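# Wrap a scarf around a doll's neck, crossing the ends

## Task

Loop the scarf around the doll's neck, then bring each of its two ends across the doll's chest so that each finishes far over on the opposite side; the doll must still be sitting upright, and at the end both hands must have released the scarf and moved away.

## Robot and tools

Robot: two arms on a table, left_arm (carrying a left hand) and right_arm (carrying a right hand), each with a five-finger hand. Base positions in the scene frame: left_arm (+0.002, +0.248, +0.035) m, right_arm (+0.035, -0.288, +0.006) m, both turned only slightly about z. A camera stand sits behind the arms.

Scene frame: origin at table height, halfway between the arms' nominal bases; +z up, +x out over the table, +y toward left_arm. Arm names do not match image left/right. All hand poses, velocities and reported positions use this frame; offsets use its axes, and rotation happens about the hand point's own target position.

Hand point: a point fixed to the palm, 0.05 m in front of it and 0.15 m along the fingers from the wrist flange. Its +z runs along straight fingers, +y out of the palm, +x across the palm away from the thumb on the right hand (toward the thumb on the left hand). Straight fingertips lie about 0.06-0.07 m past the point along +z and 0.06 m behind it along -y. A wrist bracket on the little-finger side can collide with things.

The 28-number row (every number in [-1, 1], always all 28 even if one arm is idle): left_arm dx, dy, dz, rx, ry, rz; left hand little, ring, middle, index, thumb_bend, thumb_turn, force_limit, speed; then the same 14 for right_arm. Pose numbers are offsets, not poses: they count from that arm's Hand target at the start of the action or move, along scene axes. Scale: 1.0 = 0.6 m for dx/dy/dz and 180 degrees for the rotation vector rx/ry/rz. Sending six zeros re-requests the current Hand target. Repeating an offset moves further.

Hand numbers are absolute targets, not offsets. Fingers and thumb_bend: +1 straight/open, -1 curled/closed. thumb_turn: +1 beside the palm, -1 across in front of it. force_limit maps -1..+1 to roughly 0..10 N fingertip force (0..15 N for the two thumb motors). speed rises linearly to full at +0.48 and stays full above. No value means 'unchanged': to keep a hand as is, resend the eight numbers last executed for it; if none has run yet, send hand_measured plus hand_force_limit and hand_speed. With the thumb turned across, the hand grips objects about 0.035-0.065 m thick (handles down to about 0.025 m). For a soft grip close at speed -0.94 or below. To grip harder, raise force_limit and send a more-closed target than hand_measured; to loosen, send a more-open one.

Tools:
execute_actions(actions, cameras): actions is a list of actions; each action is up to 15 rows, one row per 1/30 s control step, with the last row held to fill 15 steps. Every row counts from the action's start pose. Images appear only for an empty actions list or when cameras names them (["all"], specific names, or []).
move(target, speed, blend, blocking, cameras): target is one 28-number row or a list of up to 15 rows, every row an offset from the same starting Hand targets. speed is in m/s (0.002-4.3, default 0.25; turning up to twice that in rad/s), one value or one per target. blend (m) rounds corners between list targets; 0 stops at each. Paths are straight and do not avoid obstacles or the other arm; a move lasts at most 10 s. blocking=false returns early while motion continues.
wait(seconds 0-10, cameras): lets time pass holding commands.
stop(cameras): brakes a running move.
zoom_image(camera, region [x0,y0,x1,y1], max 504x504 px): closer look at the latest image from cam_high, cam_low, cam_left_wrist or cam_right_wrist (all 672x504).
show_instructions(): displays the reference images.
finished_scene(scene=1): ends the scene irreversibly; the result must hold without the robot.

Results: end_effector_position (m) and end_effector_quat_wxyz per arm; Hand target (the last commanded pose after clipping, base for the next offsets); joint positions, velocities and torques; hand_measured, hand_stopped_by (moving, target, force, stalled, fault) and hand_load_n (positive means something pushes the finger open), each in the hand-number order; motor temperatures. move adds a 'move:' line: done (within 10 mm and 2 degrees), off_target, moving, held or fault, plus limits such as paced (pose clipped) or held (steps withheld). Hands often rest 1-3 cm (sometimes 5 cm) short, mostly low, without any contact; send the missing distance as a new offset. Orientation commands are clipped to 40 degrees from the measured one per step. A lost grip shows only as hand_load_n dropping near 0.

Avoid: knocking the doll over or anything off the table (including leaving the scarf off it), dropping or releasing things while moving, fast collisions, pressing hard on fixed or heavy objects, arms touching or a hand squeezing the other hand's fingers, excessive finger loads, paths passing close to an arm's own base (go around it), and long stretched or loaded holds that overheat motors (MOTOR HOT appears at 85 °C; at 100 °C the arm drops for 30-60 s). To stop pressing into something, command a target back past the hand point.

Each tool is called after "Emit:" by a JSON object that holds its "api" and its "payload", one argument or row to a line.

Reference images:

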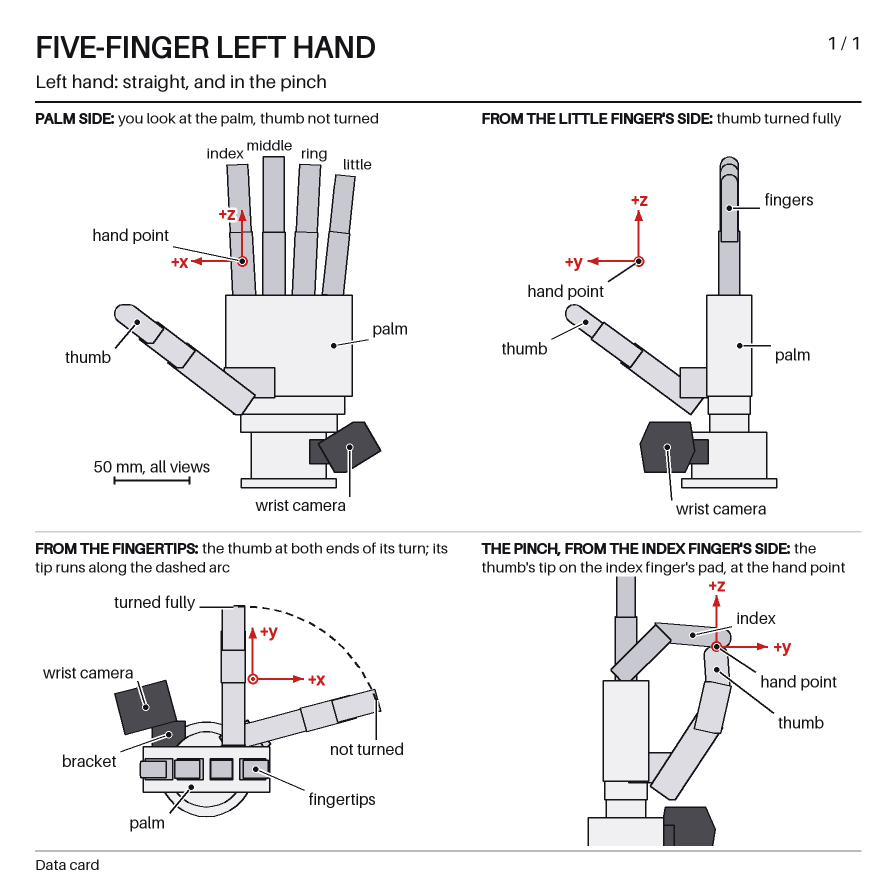

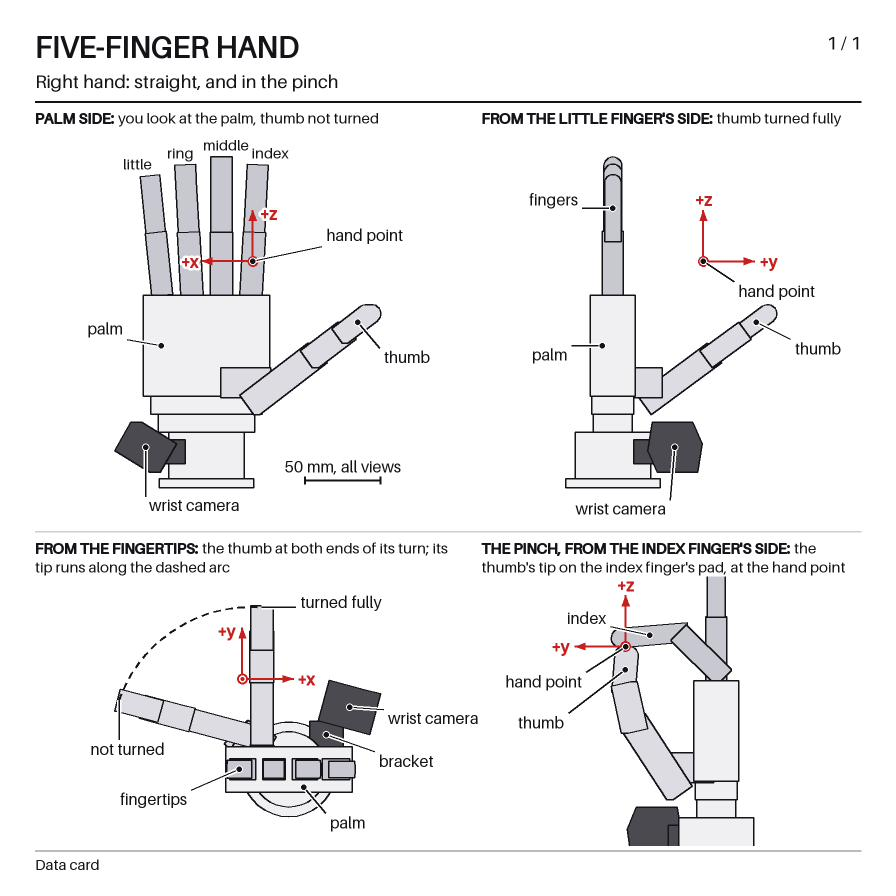

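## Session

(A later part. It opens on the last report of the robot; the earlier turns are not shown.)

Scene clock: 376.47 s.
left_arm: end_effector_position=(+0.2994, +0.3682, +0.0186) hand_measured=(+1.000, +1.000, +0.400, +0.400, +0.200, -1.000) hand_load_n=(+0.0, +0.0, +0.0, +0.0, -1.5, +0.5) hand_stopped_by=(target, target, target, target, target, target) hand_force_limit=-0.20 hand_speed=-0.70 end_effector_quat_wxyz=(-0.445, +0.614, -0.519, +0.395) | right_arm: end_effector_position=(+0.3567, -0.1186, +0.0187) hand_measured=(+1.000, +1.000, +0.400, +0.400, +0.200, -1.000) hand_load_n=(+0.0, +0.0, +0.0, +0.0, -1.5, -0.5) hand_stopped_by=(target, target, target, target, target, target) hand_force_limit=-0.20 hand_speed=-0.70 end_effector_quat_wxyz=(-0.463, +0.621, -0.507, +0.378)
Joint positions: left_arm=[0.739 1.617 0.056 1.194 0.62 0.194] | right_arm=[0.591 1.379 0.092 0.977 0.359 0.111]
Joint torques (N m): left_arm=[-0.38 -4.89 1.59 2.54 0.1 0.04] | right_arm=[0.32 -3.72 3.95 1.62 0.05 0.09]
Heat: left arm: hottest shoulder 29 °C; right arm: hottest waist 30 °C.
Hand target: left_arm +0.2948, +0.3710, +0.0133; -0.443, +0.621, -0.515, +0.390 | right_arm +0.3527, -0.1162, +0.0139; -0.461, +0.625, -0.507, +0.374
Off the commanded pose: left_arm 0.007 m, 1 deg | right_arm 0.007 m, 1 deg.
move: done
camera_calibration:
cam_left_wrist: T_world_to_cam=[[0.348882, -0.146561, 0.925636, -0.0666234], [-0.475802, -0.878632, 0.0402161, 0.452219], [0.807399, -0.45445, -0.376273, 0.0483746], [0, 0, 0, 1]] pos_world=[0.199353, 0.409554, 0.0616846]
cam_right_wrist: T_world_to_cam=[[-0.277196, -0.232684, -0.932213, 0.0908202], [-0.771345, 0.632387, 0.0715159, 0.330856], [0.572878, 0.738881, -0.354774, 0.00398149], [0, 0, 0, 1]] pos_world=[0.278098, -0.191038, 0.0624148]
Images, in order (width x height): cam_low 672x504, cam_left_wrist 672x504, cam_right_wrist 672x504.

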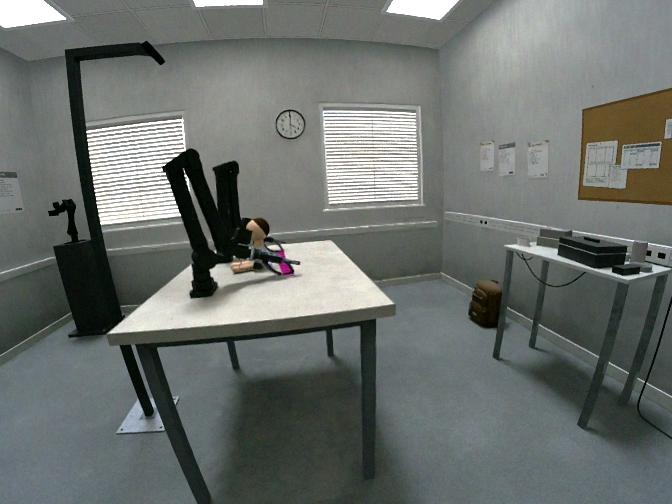

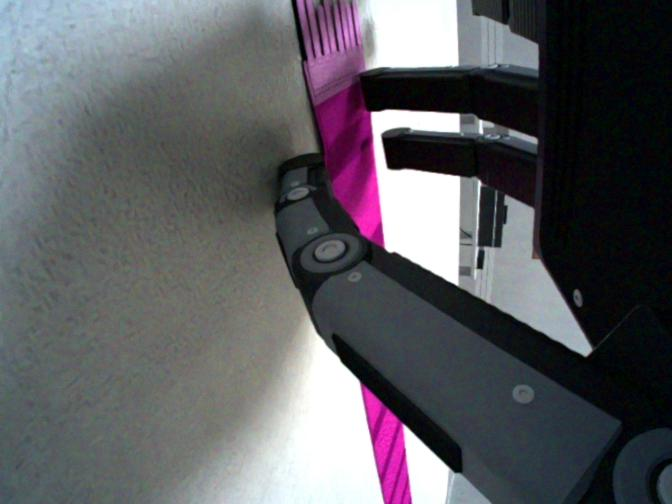

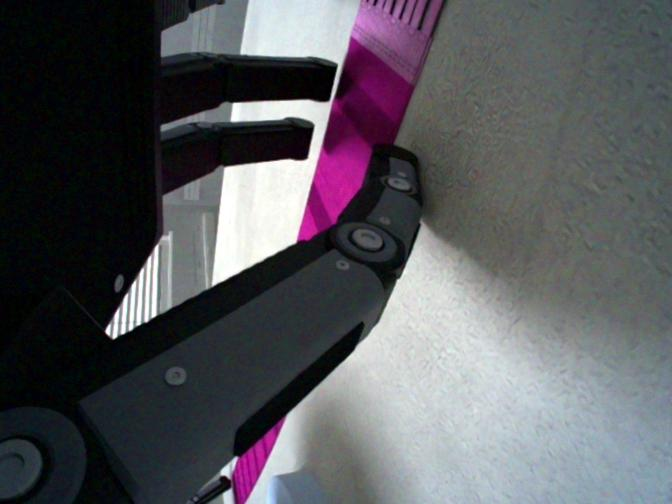

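Emit:
{"api": "move", "payload": {
  "target": [
    [0, 0, 0.0, 0, 0, 0, 1, 1, 0.05, 0.05, 0.2, -1, 0, -0.6, 0,0,0, 0, 0, 0, 1, 1, 0.05, 0.05, 0.2, -1, 0, -0.6]
  ],
  "speed": 0.06,
  "cameras": ["cam_low", "cam_left_wrist", "cam_right_wrist"]
}}

Emit:
{"api": "zoom_image", "payload": {
  "camera": "cam_low",
  "region": [250, 230, 320, 290]
}}

Scene clock: 380.27 s.
left_arm: end_effector_position=(+0.3037, +0.3721, +0.0240) hand_measured=(+1.000, +1.000, +0.050, +0.050, +0.200, -1.000) hand_load_n=(+0.0, +0.0, +3.0, +0.0, +0.0, +0.0) hand_stopped_by=(target, target, target, target, target, target) hand_force_limit=0.00 hand_speed=-0.60 end_effector_quat_wxyz=(-0.455, +0.605, -0.519, +0.397) | right_arm: end_effector_position=(+0.3588, -0.1174, +0.0229) hand_measured=(+1.000, +1.000, +0.050, +0.050, +0.200, -1.000) hand_load_n=(+0.0, +0.0, +3.0, +0.5, +0.0, +0.0) hand_stopped_by=(target, target, target, target, target, target) hand_force_limit=0.00 hand_speed=-0.60 end_effector_quat_wxyz=(-0.469, +0.615, -0.506, +0.381)
Joint positions: left_arm=[0.739 1.617 0.061 1.217 0.622 0.194] | right_arm=[0.591 1.379 0.092 0.995 0.36 0.113]
Joint torques (N m): left_arm=[-0.32 -4.89 1.24 1.55 0.05 0] | right_arm=[0.32 -3.9 3.92 0.98 0 0.08]
Heat: left arm: hottest shoulder 29 °C; right arm: hottest waist 30 °C.
Hand target: left_arm +0.2948, +0.3710, +0.0134; -0.443, +0.621, -0.515, +0.390 | right_arm +0.3527, -0.1162, +0.0139; -0.461, +0.625, -0.507, +0.374
Off the commanded pose: left_arm 0.014 m, 2 deg | right_arm 0.011 m, 2 deg.
move: off_target (left_arm, right_arm)
camera_calibration:
cam_left_wrist: T_world_to_cam=[[0.329446, -0.165737, 0.929514, -0.0596318], [-0.478247, -0.87813, 0.012929, 0.458786], [0.814092, -0.448797, -0.36856, 0.0444003], [0, 0, 0, 1]] pos_world=[0.202913, 0.412917, 0.0658612]
cam_right_wrist: T_world_to_cam=[[-0.26382, -0.222592, -0.938537, 0.0920907], [-0.771452, 0.632774, 0.0667779, 0.331594], [0.579017, 0.741654, -0.338658, 0.00124354], [0, 0, 0, 1]] pos_world=[0.279384, -0.190248, 0.0647085]
Images, in order (width x height): cam_low 672x504, cam_left_wrist 672x504, cam_right_wrist 672x504.

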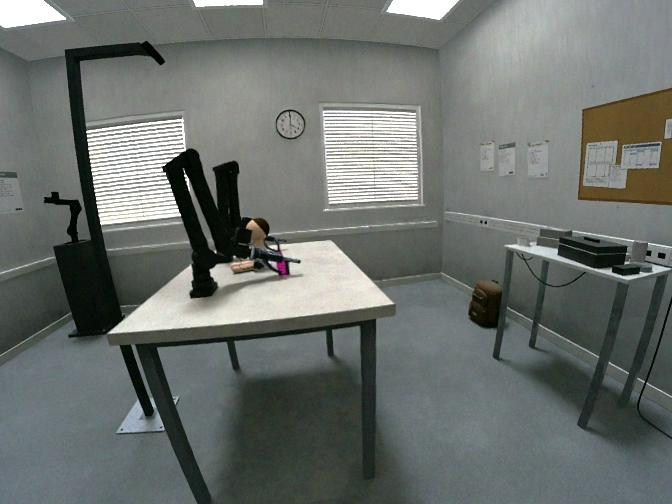

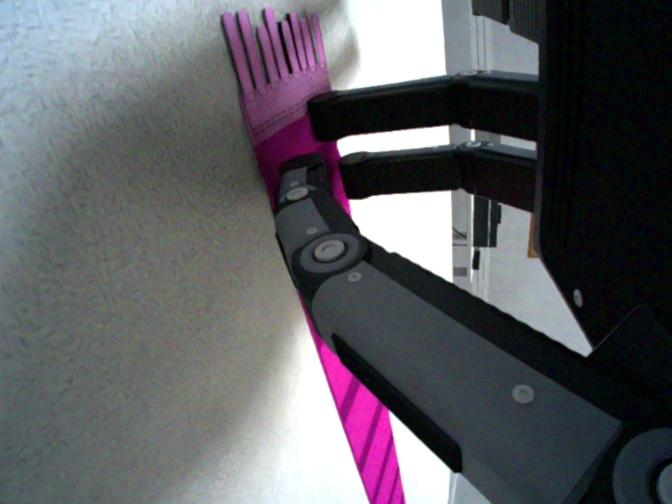

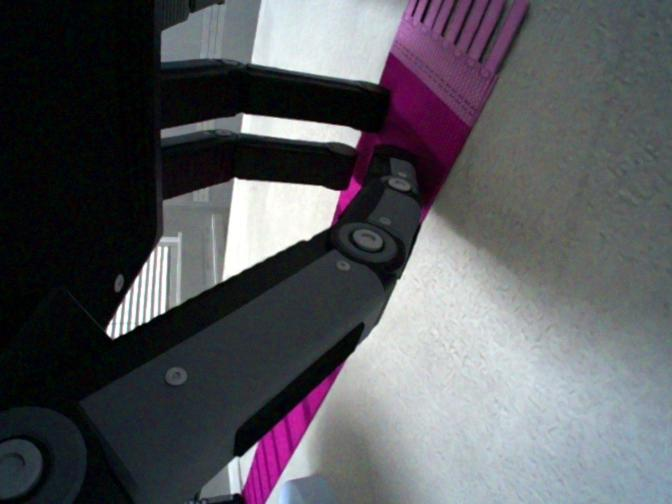

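Scaled by 7.200 from the camera's 672x504 image, which has a finer 960x720 frame.

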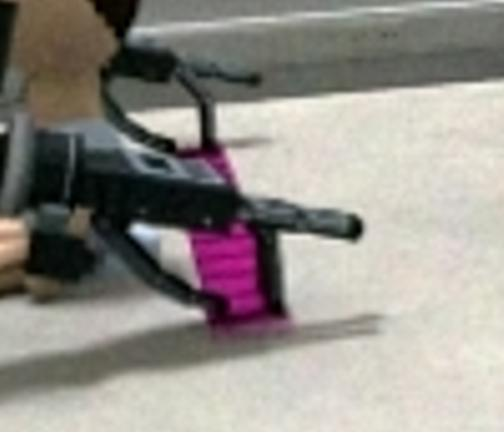

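Emit:
{"api": "move", "payload": {
  "target": [
    [0.075, 0, 0.0, 0, 0, 0, 1, 1, 0.05, 0.05, 0.2, -1, 0, -0.2, 0.065,0,0, 0, 0, 0, 1, 1, 0.05, 0.05, 0.2, -1, 0, -0.2],
    [0.075, 0, 0.05, 0, 0, 0, 1, 1, 0.4, 0.4, 0.36, -1, 0, -0.2, 0.065,0,0.05, 0, 0, 0, 1, 1, 0.4, 0.4, 0.36, -1, 0, -0.2]
  ],
  "speed": 0.08,
  "cameras": ["cam_high", "cam_left_wrist", "cam_right_wrist"]
}}

Scene clock: 407.13 s.
left_arm: end_effector_position=(+0.3322, +0.3719, +0.0386) hand_measured=(+1.000, +1.000, +0.400, +0.400, +0.360, -1.000) hand_load_n=(+0.0, +0.0, +0.0, +0.0, +0.0, +0.0) hand_stopped_by=(target, target, target, target, target, target) hand_force_limit=0.00 hand_speed=-0.20 end_effector_quat_wxyz=(-0.444, +0.625, -0.515, +0.385) | right_arm: end_effector_position=(+0.3765, -0.1193, +0.0288) hand_measured=(+1.000, +1.000, +0.400, +0.400, +0.360, -1.000) hand_load_n=(+0.0, +0.0, +0.5, +0.0, +0.0, +0.0) hand_stopped_by=(target, target, target, target, target, target) hand_force_limit=0.00 hand_speed=-0.20 end_effector_quat_wxyz=(-0.451, +0.636, -0.510, +0.364)
Joint positions: left_arm=[0.617 1.433 0.125 0.951 0.48 0.145] | right_arm=[0.518 1.283 0.161 0.774 0.273 0.094]
Joint torques (N m): left_arm=[-4.25 -8.35 5.07 1.7 -0.04 -0.08] | right_arm=[-1.85 -6.48 8.1 1.01 -0.09 -0.03]
Heat: left arm: hottest shoulder 29 °C; right arm: hottest waist 30 °C.
Hand target: left_arm +0.3398, +0.3711, +0.0434; -0.444, +0.621, -0.515, +0.390 | right_arm +0.3917, -0.1162, +0.0438; -0.461, +0.625, -0.507, +0.374
Off the commanded pose: left_arm 0.009 m, 1 deg | right_arm 0.022 m, 2 deg.
move: off_target (right_arm); target 2's new numbers were sent with right_arm's hand 0.021 m and 2 deg from that target
camera_calibration:
cam_left_wrist: T_world_to_cam=[[0.369351, -0.135356, 0.91938, -0.106745], [-0.453325, -0.889879, 0.0511053, 0.46658], [0.811219, -0.435654, -0.390038, 0.0233628], [0, 0, 0, 1]] pos_world=[0.231986, 0.410929, 0.0834069]
cam_right_wrist: T_world_to_cam=[[-0.313452, -0.248392, -0.916542, 0.116843], [-0.777144, 0.621759, 0.0972759, 0.346062], [0.545706, 0.742777, -0.387927, 0.00844778], [0, 0, 0, 1]] pos_world=[0.300955, -0.192419, 0.0767052]
Images, in order (width x height): cam_high 672x504, cam_left_wrist 672x504, cam_right_wrist 672x504.

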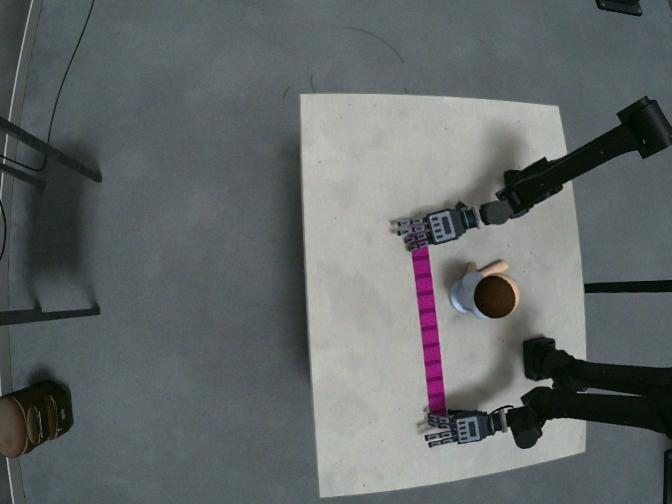

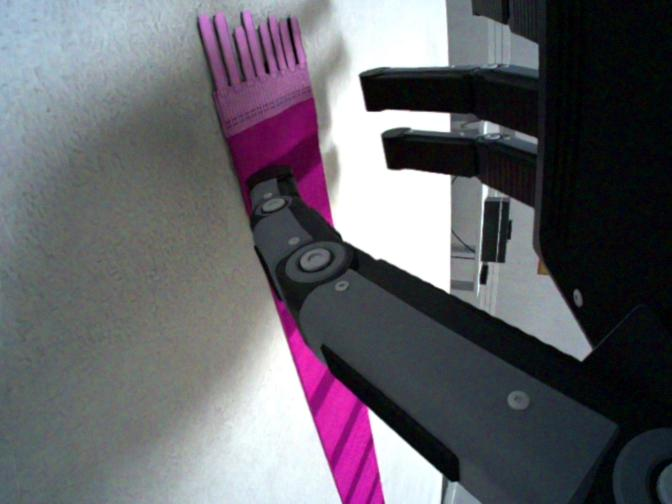

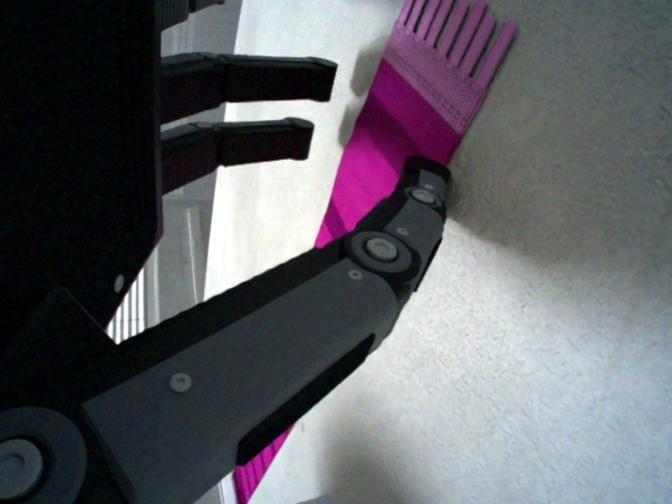

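Emit:
{"api": "move", "payload": {
  "target": [
    [0, 0, 0.01, 0, 0, 0, 1, 1, 0.4, 0.4, 0.36, -1, -0.2, -0.7, 0,0,0.015, 0, 0, 0, 1, 1, 0.4, 0.4, 0.36, -1, -0.2, -0.7],
    [-0.046, 0, 0.01, 0, 0, 0, 1, 1, 0.4, 0.4, 0.36, -1, -0.2, -0.7, -0.056,0,0.015, 0, 0, 0, 1, 1, 0.4, 0.4, 0.36, -1, -0.2, -0.7],
    [-0.046, 0.0, -0.042, 0, 0, 0, 1, 1, 0.4, 0.4, 0.36, -1, -0.2, -0.7, -0.056,0,-0.042, 0, 0, 0, 1, 1, 0.4, 0.4, 0.36, -1, -0.2, -0.7]
  ],
  "speed": 0.06,
  "cameras": ["cam_low", "cam_left_wrist", "cam_right_wrist"]
}}

Emit:
{"api": "zoom_image", "payload": {
  "camera": "cam_low",
  "region": [250, 230, 320, 290]
}}

Scene clock: 436.53 s.
left_arm: end_effector_position=(+0.3179, +0.3680, +0.0261) hand_measured=(+1.000, +1.000, +0.400, +0.400, +0.360, -1.000) hand_load_n=(+0.0, +0.0, +0.0, +0.0, -1.5, +0.5) hand_stopped_by=(target, target, target, target, target, target) hand_force_limit=-0.20 hand_speed=-0.70 end_effector_quat_wxyz=(-0.447, +0.612, -0.517, +0.398) | right_arm: end_effector_position=(+0.3629, -0.1185, +0.0256) hand_measured=(+1.000, +1.000, +0.400, +0.400, +0.360, -1.000) hand_load_n=(+0.0, +0.0, -0.5, +0.0, -1.5, -1.0) hand_stopped_by=(target, target, target, target, target, target) hand_force_limit=-0.20 hand_speed=-0.70 end_effector_quat_wxyz=(-0.465, +0.619, -0.507, +0.379)
Joint positions: left_arm=[0.672 1.575 0.086 1.146 0.56 0.161] | right_arm=[0.575 1.344 0.106 0.936 0.345 0.106]
Joint torques (N m): left_arm=[-0.44 -5.77 2.22 2.58 0.01 0.02] | right_arm=[0.32 -3.43 4.29 1.54 0.03 0.09]
Heat: left arm: hottest shoulder 29 °C; right arm: hottest waist 30 °C.
Hand target: left_arm +0.3123, +0.3710, +0.0182; -0.443, +0.621, -0.515, +0.390 | right_arm +0.3581, -0.1163, +0.0186; -0.461, +0.625, -0.507, +0.374
Off the commanded pose: left_arm 0.010 m, 1 deg | right_arm 0.009 m, 1 deg.
move: done
camera_calibration:
cam_left_wrist: T_world_to_cam=[[0.341759, -0.147896, 0.928077, -0.0774472], [-0.476495, -0.878461, 0.0354772, 0.460823], [0.810033, -0.454349, -0.370694, 0.035196], [0, 0, 0, 1]] pos_world=[0.217538, 0.409352, 0.0685752]
cam_right_wrist: T_world_to_cam=[[-0.272256, -0.229783, -0.934386, 0.0975325], [-0.771299, 0.632707, 0.0691421, 0.335172], [0.575304, 0.739515, -0.349489, 0.0018753], [0, 0, 0, 1]] pos_world=[0.283993, -0.191041, 0.0686139]
Images, in order (width x height): cam_low 672x504, cam_left_wrist 672x504, cam_right_wrist 672x504.

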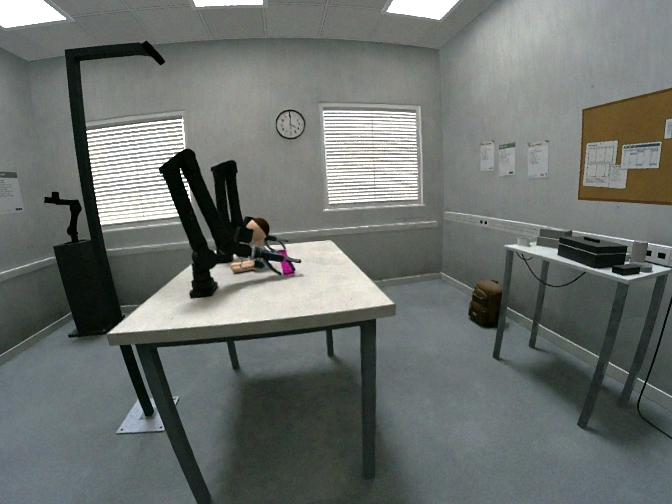

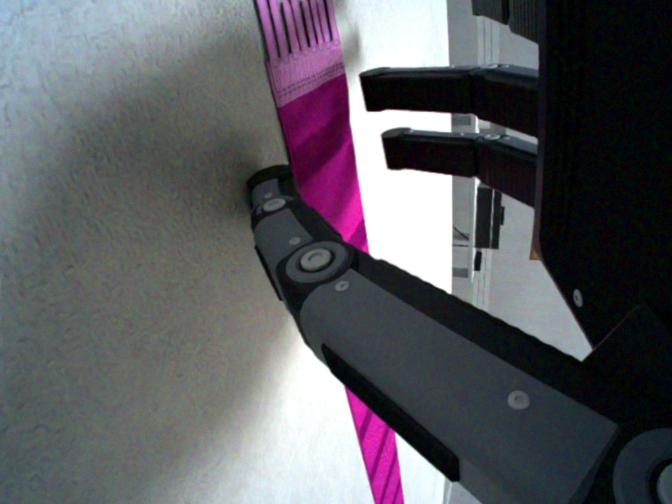

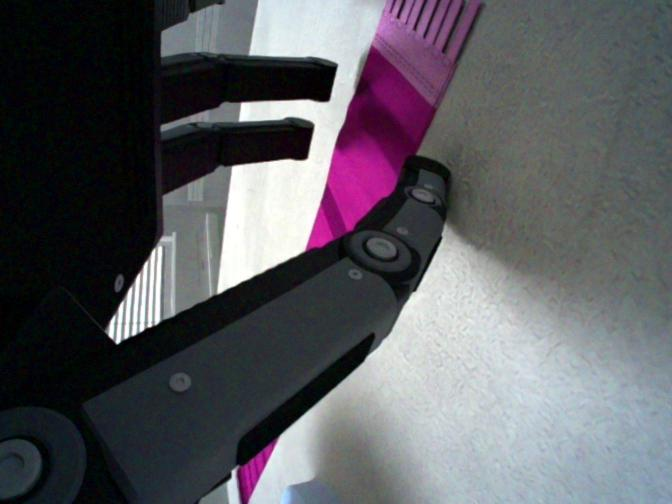

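Scaled by 7.200 from the camera's 672x504 image, which has a finer 960x720 frame.

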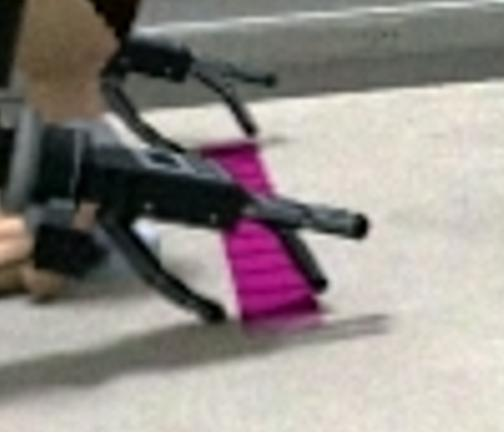

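Emit:
{"api": "move", "payload": {
  "target": [
    [0, 0, -0.01, 0, 0, 0, 1, 1, 0.05, 0.05, 0.36, -1, 0, -0.6, 0,0,-0.01, 0, 0, 0, 1, 1, 0.05, 0.05, 0.36, -1, 0, -0.6]
  ],
  "speed": 0.06,
  "cameras": ["cam_low", "cam_left_wrist", "cam_right_wrist"]
}}

Emit:
{"api": "zoom_image", "payload": {
  "camera": "cam_low",
  "region": [250, 230, 320, 290]
}}

Scene clock: 442.27 s.
left_arm: end_effector_position=(+0.3199, +0.3688, +0.0254) hand_measured=(+1.000, +1.000, +0.050, +0.050, +0.360, -1.000) hand_load_n=(+0.0, +0.0, +0.0, +0.0, -3.0, +0.5) hand_stopped_by=(target, target, target, target, target, target) hand_force_limit=0.00 hand_speed=-0.60 end_effector_quat_wxyz=(-0.454, +0.605, -0.517, +0.400) | right_arm: end_effector_position=(+0.3644, -0.1176, +0.0252) hand_measured=(+1.000, +1.000, +0.050, +0.050, +0.360, -1.000) hand_load_n=(+0.0, +0.0, +0.0, +0.0, -3.5, -2.0) hand_stopped_by=(target, target, target, target, target, target) hand_force_limit=0.00 hand_speed=-0.60 end_effector_quat_wxyz=(-0.472, +0.613, -0.505, +0.382)
Joint positions: left_arm=[0.672 1.624 0.086 1.217 0.565 0.161] | right_arm=[0.576 1.386 0.101 1.002 0.347 0.107]
Joint torques (N m): left_arm=[-0.91 -4.01 1.5 1.77 -0.16 0.16] | right_arm=[0.26 -3.19 4.01 1.11 -0.02 0.09]
Heat: left arm: hottest shoulder 29 °C; right arm: hottest waist 30 °C.
Hand target: left_arm +0.3122, +0.3710, +0.0121; -0.443, +0.621, -0.515, +0.390 | right_arm +0.3582, -0.1163, +0.0127; -0.461, +0.625, -0.507, +0.374
Off the commanded pose: left_arm 0.015 m, 3 deg | right_arm 0.014 m, 2 deg.
move: off_target (left_arm, right_arm)
camera_calibration:
cam_left_wrist: T_world_to_cam=[[0.325186, -0.161564, 0.931746, -0.067093], [-0.481034, -0.876558, 0.0158893, 0.463843], [0.814163, -0.453368, -0.362762, 0.0317336], [0, 0, 0, 1]] pos_world=[0.219105, 0.410132, 0.0666553]
cam_right_wrist: T_world_to_cam=[[-0.257475, -0.220242, -0.940851, 0.0936709], [-0.771622, 0.632955, 0.0629958, 0.336116], [0.581642, 0.7422, -0.332914, -0.0022449], [0, 0, 0, 1]] pos_world=[0.284778, -0.19045, 0.066209]
Images, in order (width x height): cam_low 672x504, cam_left_wrist 672x504, cam_right_wrist 672x504.

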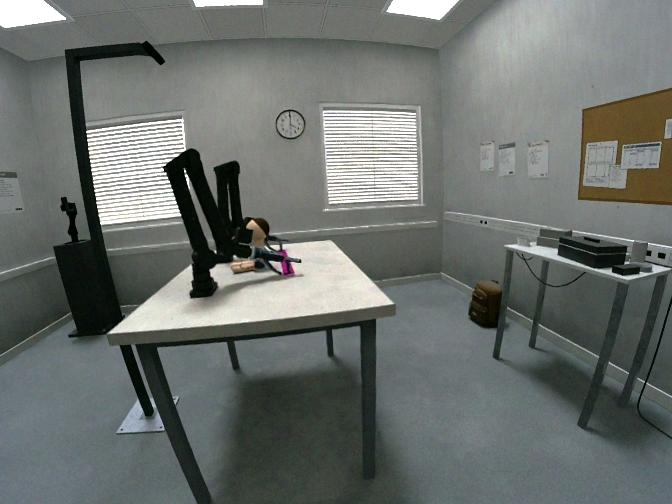

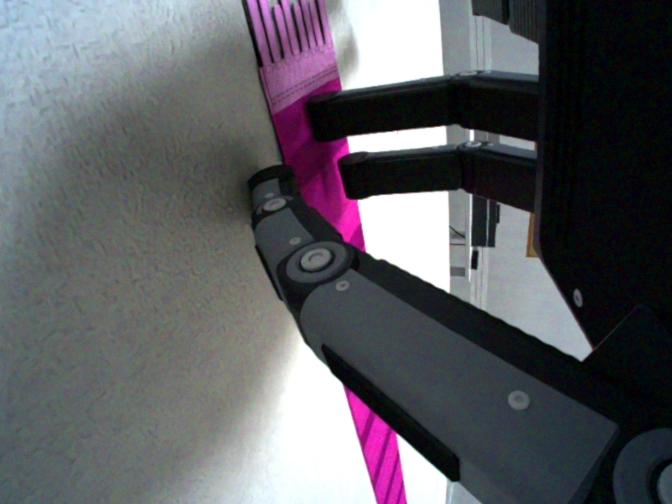

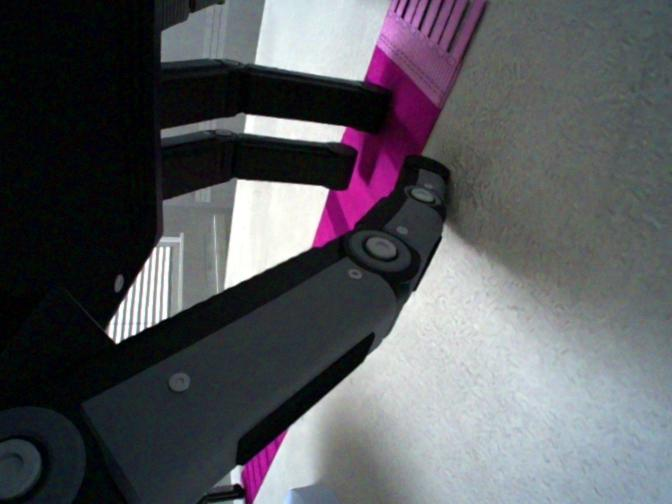

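Scaled by 7.200 from the camera's 672x504 image, which has a finer 960x720 frame.

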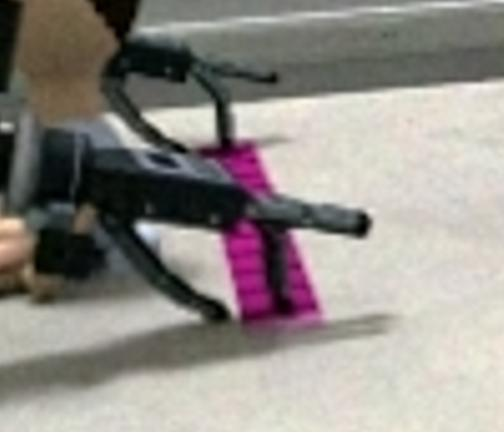

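Emit:
{"api": "move", "payload": {
  "target": [
    [0, 0, -0.003, -0.0033, 0.019, 0, 1, 1, 0.05, 0.05, 0.36, -1, 0, -0.6, 0,0,-0.003, -0.0040, 0.019, 0, 1, 1, 0.05, 0.05, 0.36, -1, 0, -0.6]
  ],
  "speed": 0.06
}}

Scene clock: 448.87 s.
left_arm: end_effector_position=(+0.3197, +0.3700, +0.0264) hand_measured=(+1.000, +1.000, +0.050, +0.050, +0.360, -1.000) hand_load_n=(+0.0, +0.0, +2.5, +0.0, +0.0, +0.0) hand_stopped_by=(target, target, target, target, target, target) hand_force_limit=0.00 hand_speed=-0.60 end_effector_quat_wxyz=(-0.437, +0.620, -0.518, +0.395) | right_arm: end_effector_position=(+0.3641, -0.1169, +0.0241) hand_measured=(+1.000, +1.000, +0.050, +0.050, +0.358, -1.000) hand_load_n=(+0.0, +0.0, +0.0, +0.0, -4.0, -2.5) hand_stopped_by=(target, target, target, target, target, target) hand_force_limit=0.00 hand_speed=-0.60 end_effector_quat_wxyz=(-0.455, +0.626, -0.512, +0.374)
Joint positions: left_arm=[0.672 1.532 0.102 1.062 0.557 0.161] | right_arm=[0.576 1.316 0.124 0.861 0.345 0.115]
Joint torques (N m): left_arm=[-1.85 -6.42 2.78 0.4 -0.99 0.35] | right_arm=[-0.85 -3.9 5.19 -0.13 -0.59 0.16]
Heat: left arm: hottest shoulder 29 °C; right arm: hottest waist 30 °C.
Hand target: left_arm +0.3122, +0.3709, +0.0104; -0.424, +0.635, -0.526, +0.374 | right_arm +0.3582, -0.1163, +0.0109; -0.442, +0.639, -0.518, +0.358
Off the commanded pose: left_arm 0.018 m, 3 deg | right_arm 0.014 m, 3 deg.
move: off_target (left_arm, right_arm)

Emit:
{"api": "move", "payload": {
  "target": [
    [0, 0, -0.0, 0.0016, -0.009, 0, 1, 1, 0.05, 0.05, 0.36, -1, 0, -0.6, 0,0,-0.0, -0.002, 0.009, 0, 1, 1, 0.05, 0.05, 0.36, -1, 0, -0.6]
  ],
  "speed": 0.06,
  "cameras": ["cam_low", "cam_left_wrist", "cam_right_wrist"]
}}

Scene clock: 453.40 s.
left_arm: end_effector_position=(+0.3205, +0.3704, +0.0260) hand_measured=(+1.000, +1.000, +0.050, +0.050, +0.360, -1.000) hand_load_n=(+0.0, +0.0, -1.0, +0.5, -1.0, +0.0) hand_stopped_by=(target, target, target, target, target, target) hand_force_limit=0.00 hand_speed=-0.60 end_effector_quat_wxyz=(-0.443, +0.615, -0.518, +0.397) | right_arm: end_effector_position=(+0.3642, -0.1164, +0.0247) hand_measured=(+1.000, +1.000, +0.050, +0.050, +0.360, -1.000) hand_load_n=(+0.0, +0.0, +0.5, +0.0, +0.0, +0.5) hand_stopped_by=(target, target, target, target, target, target) hand_force_limit=0.00 hand_speed=-0.60 end_effector_quat_wxyz=(-0.446, +0.633, -0.515, +0.368)
Joint positions: left_arm=[0.672 1.563 0.099 1.113 0.559 0.161] | right_arm=[0.573 1.276 0.139 0.778 0.339 0.118]
Joint torques (N m): left_arm=[-1.14 -4.25 2.28 2.04 -0.55 0.22] | right_arm=[-1.08 -3.43 5.6 -0.17 -0.68 0.18]
Heat: left arm: hottest shoulder 29 °C; right arm: hottest waist 30 °C.
Hand target: left_arm +0.3122, +0.3709, +0.0103; -0.433, +0.629, -0.521, +0.382 | right_arm +0.3581, -0.1163, +0.0109; -0.433, +0.645, -0.523, +0.351
Off the commanded pose: left_arm 0.018 m, 3 deg | right_arm 0.015 m, 3 deg.
move: off_target (left_arm, right_arm)
camera_calibration:
cam_left_wrist: T_world_to_cam=[[0.347973, -0.142367, 0.926632, -0.0818755], [-0.475926, -0.878396, 0.0437654, 0.463858], [0.807719, -0.456237, -0.373414, 0.0356576], [0, 0, 0, 1]] pos_world=[0.220451, 0.412063, 0.0688826]
cam_right_wrist: T_world_to_cam=[[-0.319968, -0.245496, -0.915069, 0.112631], [-0.766842, 0.634316, 0.0979636, 0.332814], [0.556393, 0.733059, -0.391217, 0.0065056], [0, 0, 0, 1]] pos_world=[0.287634, -0.188228, 0.0730067]
Images, in order (width x height): cam_low 672x504, cam_left_wrist 672x504, cam_right_wrist 672x504.

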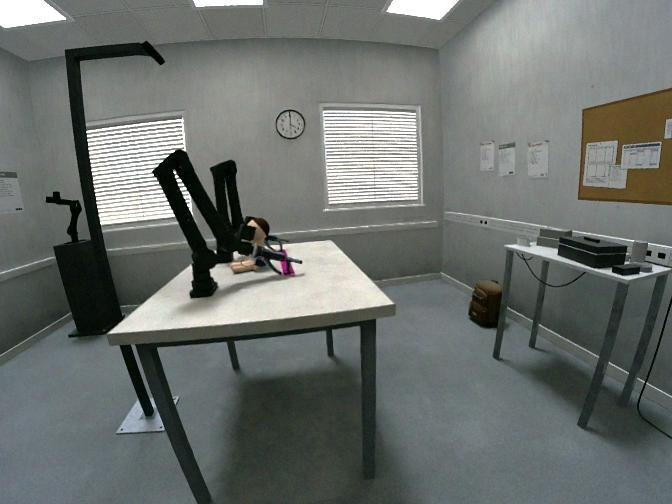

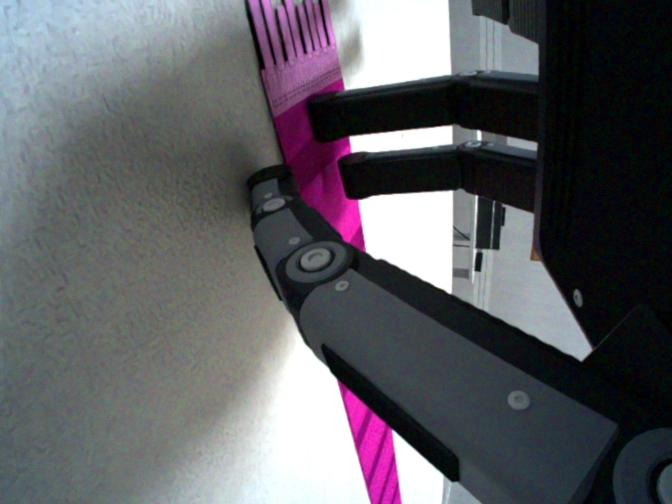

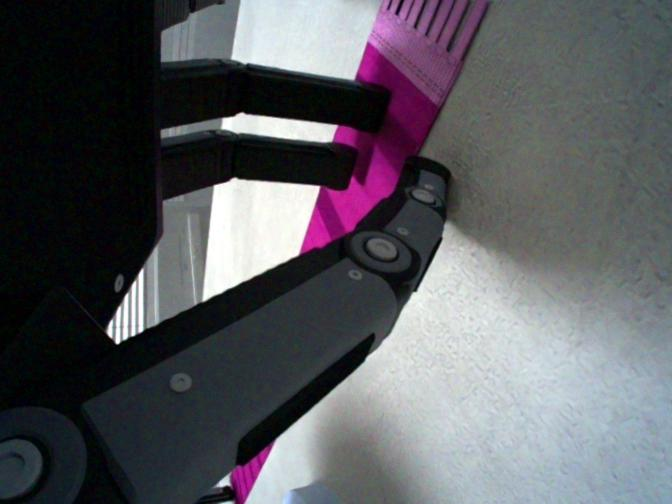

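Emit:
{"api": "move", "payload": {
  "target": [
    [0, 0, -0.007, 0, 0.0, 0, 1, 1, -0.3, -0.3, 0.36, -1, -0.1, -0.75, 0,0,-0.007, 0, 0, 0, 1, 1, -0.3, -0.3, 0.36, -1, -0.1, -0.75]
  ],
  "speed": 0.06,
  "cameras": ["cam_low", "cam_left_wrist", "cam_right_wrist"]
}}

Emit:
{"api": "zoom_image", "payload": {
  "camera": "cam_low",
  "region": [250, 230, 320, 290]
}}

Scene clock: 458.90 s.
left_arm: end_effector_position=(+0.3216, +0.3728, +0.0254) hand_measured=(+1.000, +1.000, -0.300, -0.300, +0.360, -1.000) hand_load_n=(+0.0, +0.0, +2.0, +0.0, -3.0, +0.0) hand_stopped_by=(target, target, target, target, target, target) hand_force_limit=-0.10 hand_speed=-0.75 end_effector_quat_wxyz=(-0.451, +0.611, -0.516, +0.395) | right_arm: end_effector_position=(+0.3642, -0.1129, +0.0244) hand_measured=(+1.000, +1.000, -0.300, -0.300, +0.360, -1.000) hand_load_n=(+0.0, +0.0, +1.5, +0.0, -3.5, -2.0) hand_stopped_by=(target, target, target, target, target, target) hand_force_limit=-0.10 hand_speed=-0.75 end_effector_quat_wxyz=(-0.451, +0.632, -0.517, +0.361)
Joint positions: left_arm=[0.672 1.595 0.098 1.162 0.553 0.164] | right_arm=[0.573 1.284 0.142 0.784 0.327 0.131]
Joint torques (N m): left_arm=[-2.55 -4.54 2.15 1.42 -0.31 0.17] | right_arm=[-1.08 -2.08 5.08 0.75 -0.3 0.08]
Heat: left arm: hottest shoulder 29 °C; right arm: hottest waist 30 °C.
Hand target: left_arm +0.3122, +0.3710, +0.0061; -0.433, +0.629, -0.521, +0.382 | right_arm +0.3581, -0.1163, +0.0066; -0.433, +0.645, -0.523, +0.351
Off the commanded pose: left_arm 0.022 m, 3 deg | right_arm 0.019 m, 3 deg.
move: off_target (left_arm, right_arm)
camera_calibration:
cam_left_wrist: T_world_to_cam=[[0.339193, -0.154017, 0.928023, -0.0741723], [-0.471753, -0.881343, 0.0261563, 0.466735], [0.813878, -0.44667, -0.371603, 0.0299951], [0, 0, 0, 1]] pos_world=[0.22093, 0.413328, 0.0677718]
cam_right_wrist: T_world_to_cam=[[-0.32292, -0.233658, -0.917129, 0.115625], [-0.770614, 0.627478, 0.111469, 0.33094], [0.549433, 0.742749, -0.382686, 0.00712854], [0, 0, 0, 1]] pos_world=[0.288448, -0.185935, 0.0718816]
Images, in order (width x height): cam_low 672x504, cam_left_wrist 672x504, cam_right_wrist 672x504.

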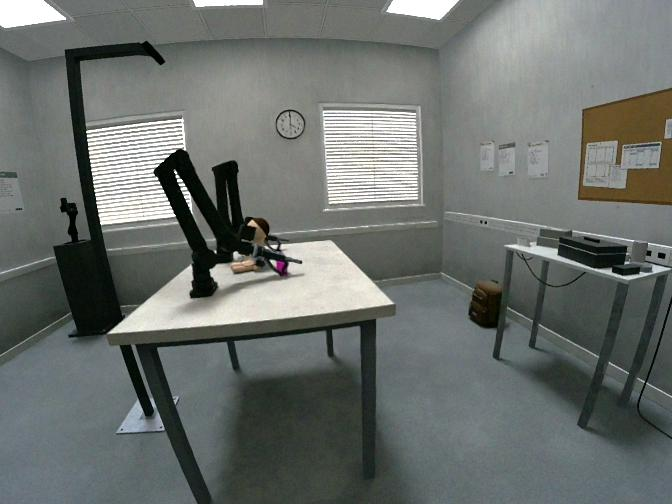

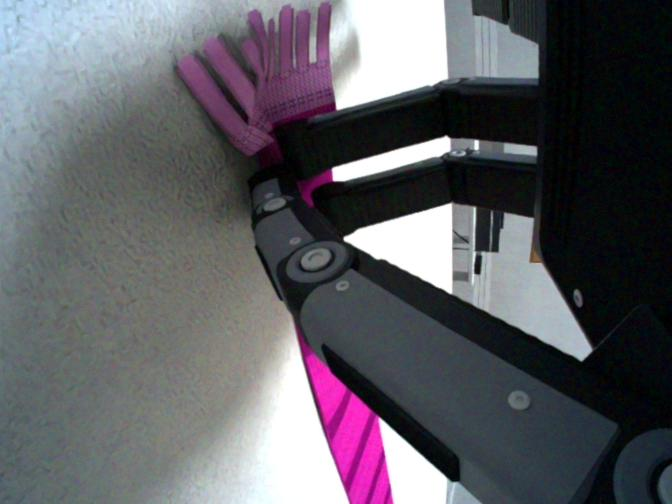

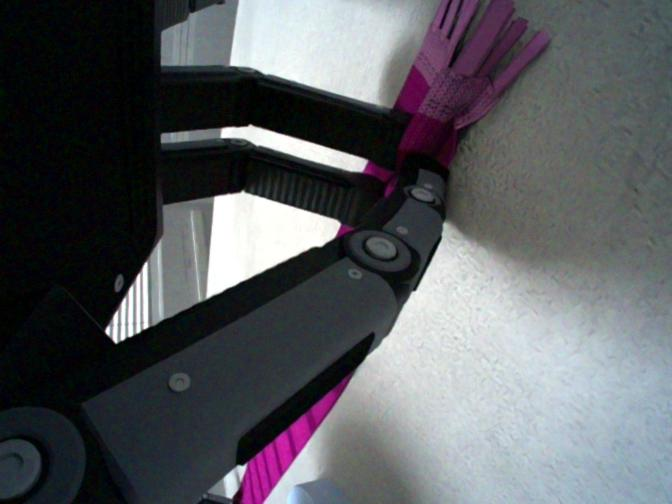

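Scaled by 7.200 from the camera's 672x504 image, which has a finer 960x720 frame.

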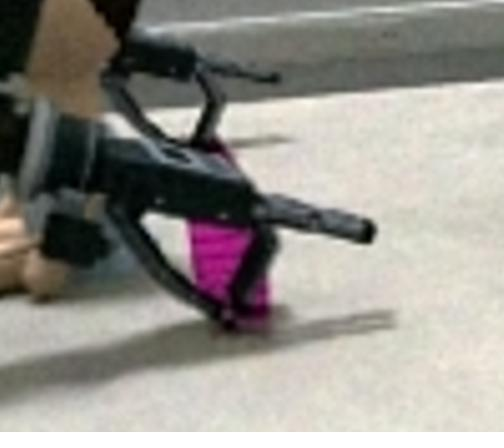

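Emit:
{"api": "move", "payload": {
  "target": [
    [0, 0, 0, 0, 0.0, 0, 1, 1, -0.42, -0.42, 0.0, -1, -0.1, -0.8, 0,0,0, 0, 0, 0, 1, 1, -0.42, -0.42, 0.0, -1, -0.1, -0.8]
  ],
  "speed": 0.06,
  "cameras": ["cam_low", "cam_left_wrist", "cam_right_wrist"]
}}

Emit:
{"api": "zoom_image", "payload": {
  "camera": "cam_low",
  "region": [250, 230, 320, 290]
}}

Scene clock: 463.13 s.
left_arm: end_effector_position=(+0.3214, +0.3727, +0.0248) hand_measured=(+1.000, +1.000, -0.314, -0.418, +0.320, -1.000) hand_load_n=(+0.0, +0.0, +8.0, +3.5, +7.5, +0.5) hand_stopped_by=(target, target, force, target, force, target) hand_force_limit=-0.10 hand_speed=-0.80 end_effector_quat_wxyz=(-0.451, +0.612, -0.517, +0.395) | right_arm: end_effector_position=(+0.3642, -0.1129, +0.0241) hand_measured=(+1.000, +1.000, -0.314, -0.420, +0.336, -1.000) hand_load_n=(-0.5, +0.0, +9.0, +0.5, +7.5, -1.0) hand_stopped_by=(target, target, force, target, force, target) hand_force_limit=-0.10 hand_speed=-0.80 end_effector_quat_wxyz=(-0.451, +0.632, -0.517, +0.361)
Joint positions: left_arm=[0.672 1.598 0.098 1.162 0.553 0.164] | right_arm=[0.573 1.285 0.142 0.784 0.327 0.131]
Joint torques (N m): left_arm=[-1.61 -4.07 1.74 1.8 -0.33 0.18] | right_arm=[-1.08 -2.14 5.08 0.75 -0.3 0.08]
Heat: left arm: hottest shoulder 29 °C; right arm: hottest waist 30 °C.
Hand target: left_arm +0.3122, +0.3710, +0.0061; -0.433, +0.629, -0.521, +0.382 | right_arm +0.3581, -0.1163, +0.0066; -0.433, +0.645, -0.523, +0.351
Off the commanded pose: left_arm 0.021 m, 3 deg | right_arm 0.019 m, 3 deg.
move: off_target (left_arm, right_arm)
camera_calibration:
cam_left_wrist: T_world_to_cam=[[0.340557, -0.152849, 0.927717, -0.074455], [-0.471748, -0.88129, 0.0279747, 0.466471], [0.813311, -0.447175, -0.372235, 0.030222], [0, 0, 0, 1]] pos_world=[0.220833, 0.41323, 0.0672735]
cam_right_wrist: T_world_to_cam=[[-0.323557, -0.234028, -0.916811, 0.115502], [-0.770491, 0.627584, 0.111719, 0.330852], [0.549231, 0.742542, -0.383376, 0.00717592], [0, 0, 0, 1]] pos_world=[0.288348, -0.185935, 0.0716818]
Images, in order (width x height): cam_low 672x504, cam_left_wrist 672x504, cam_right_wrist 672x504.

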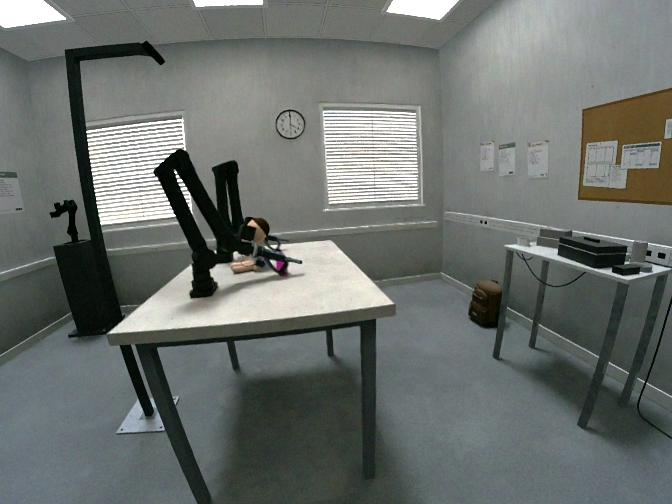

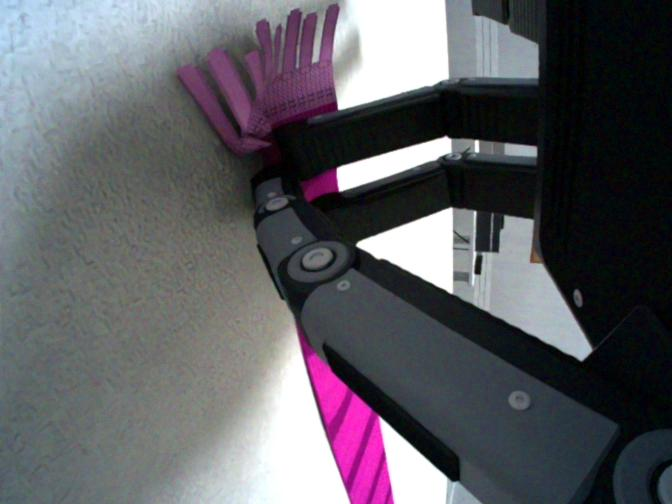

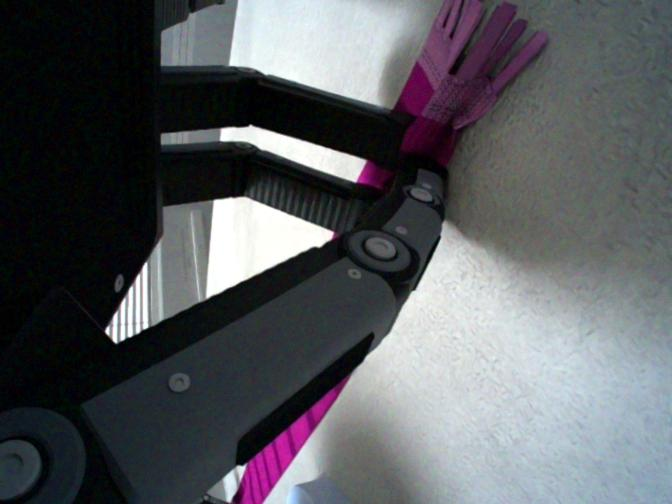

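Scaled by 7.200 from the camera's 672x504 image, which has a finer 960x720 frame.

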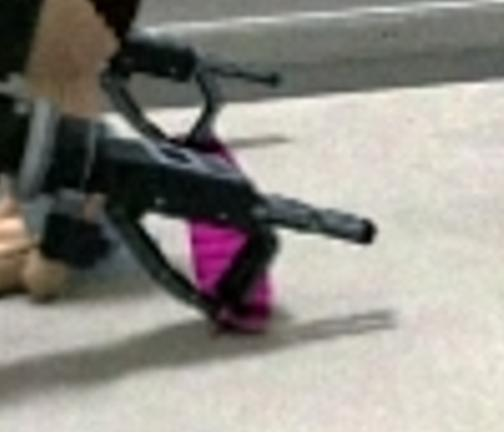

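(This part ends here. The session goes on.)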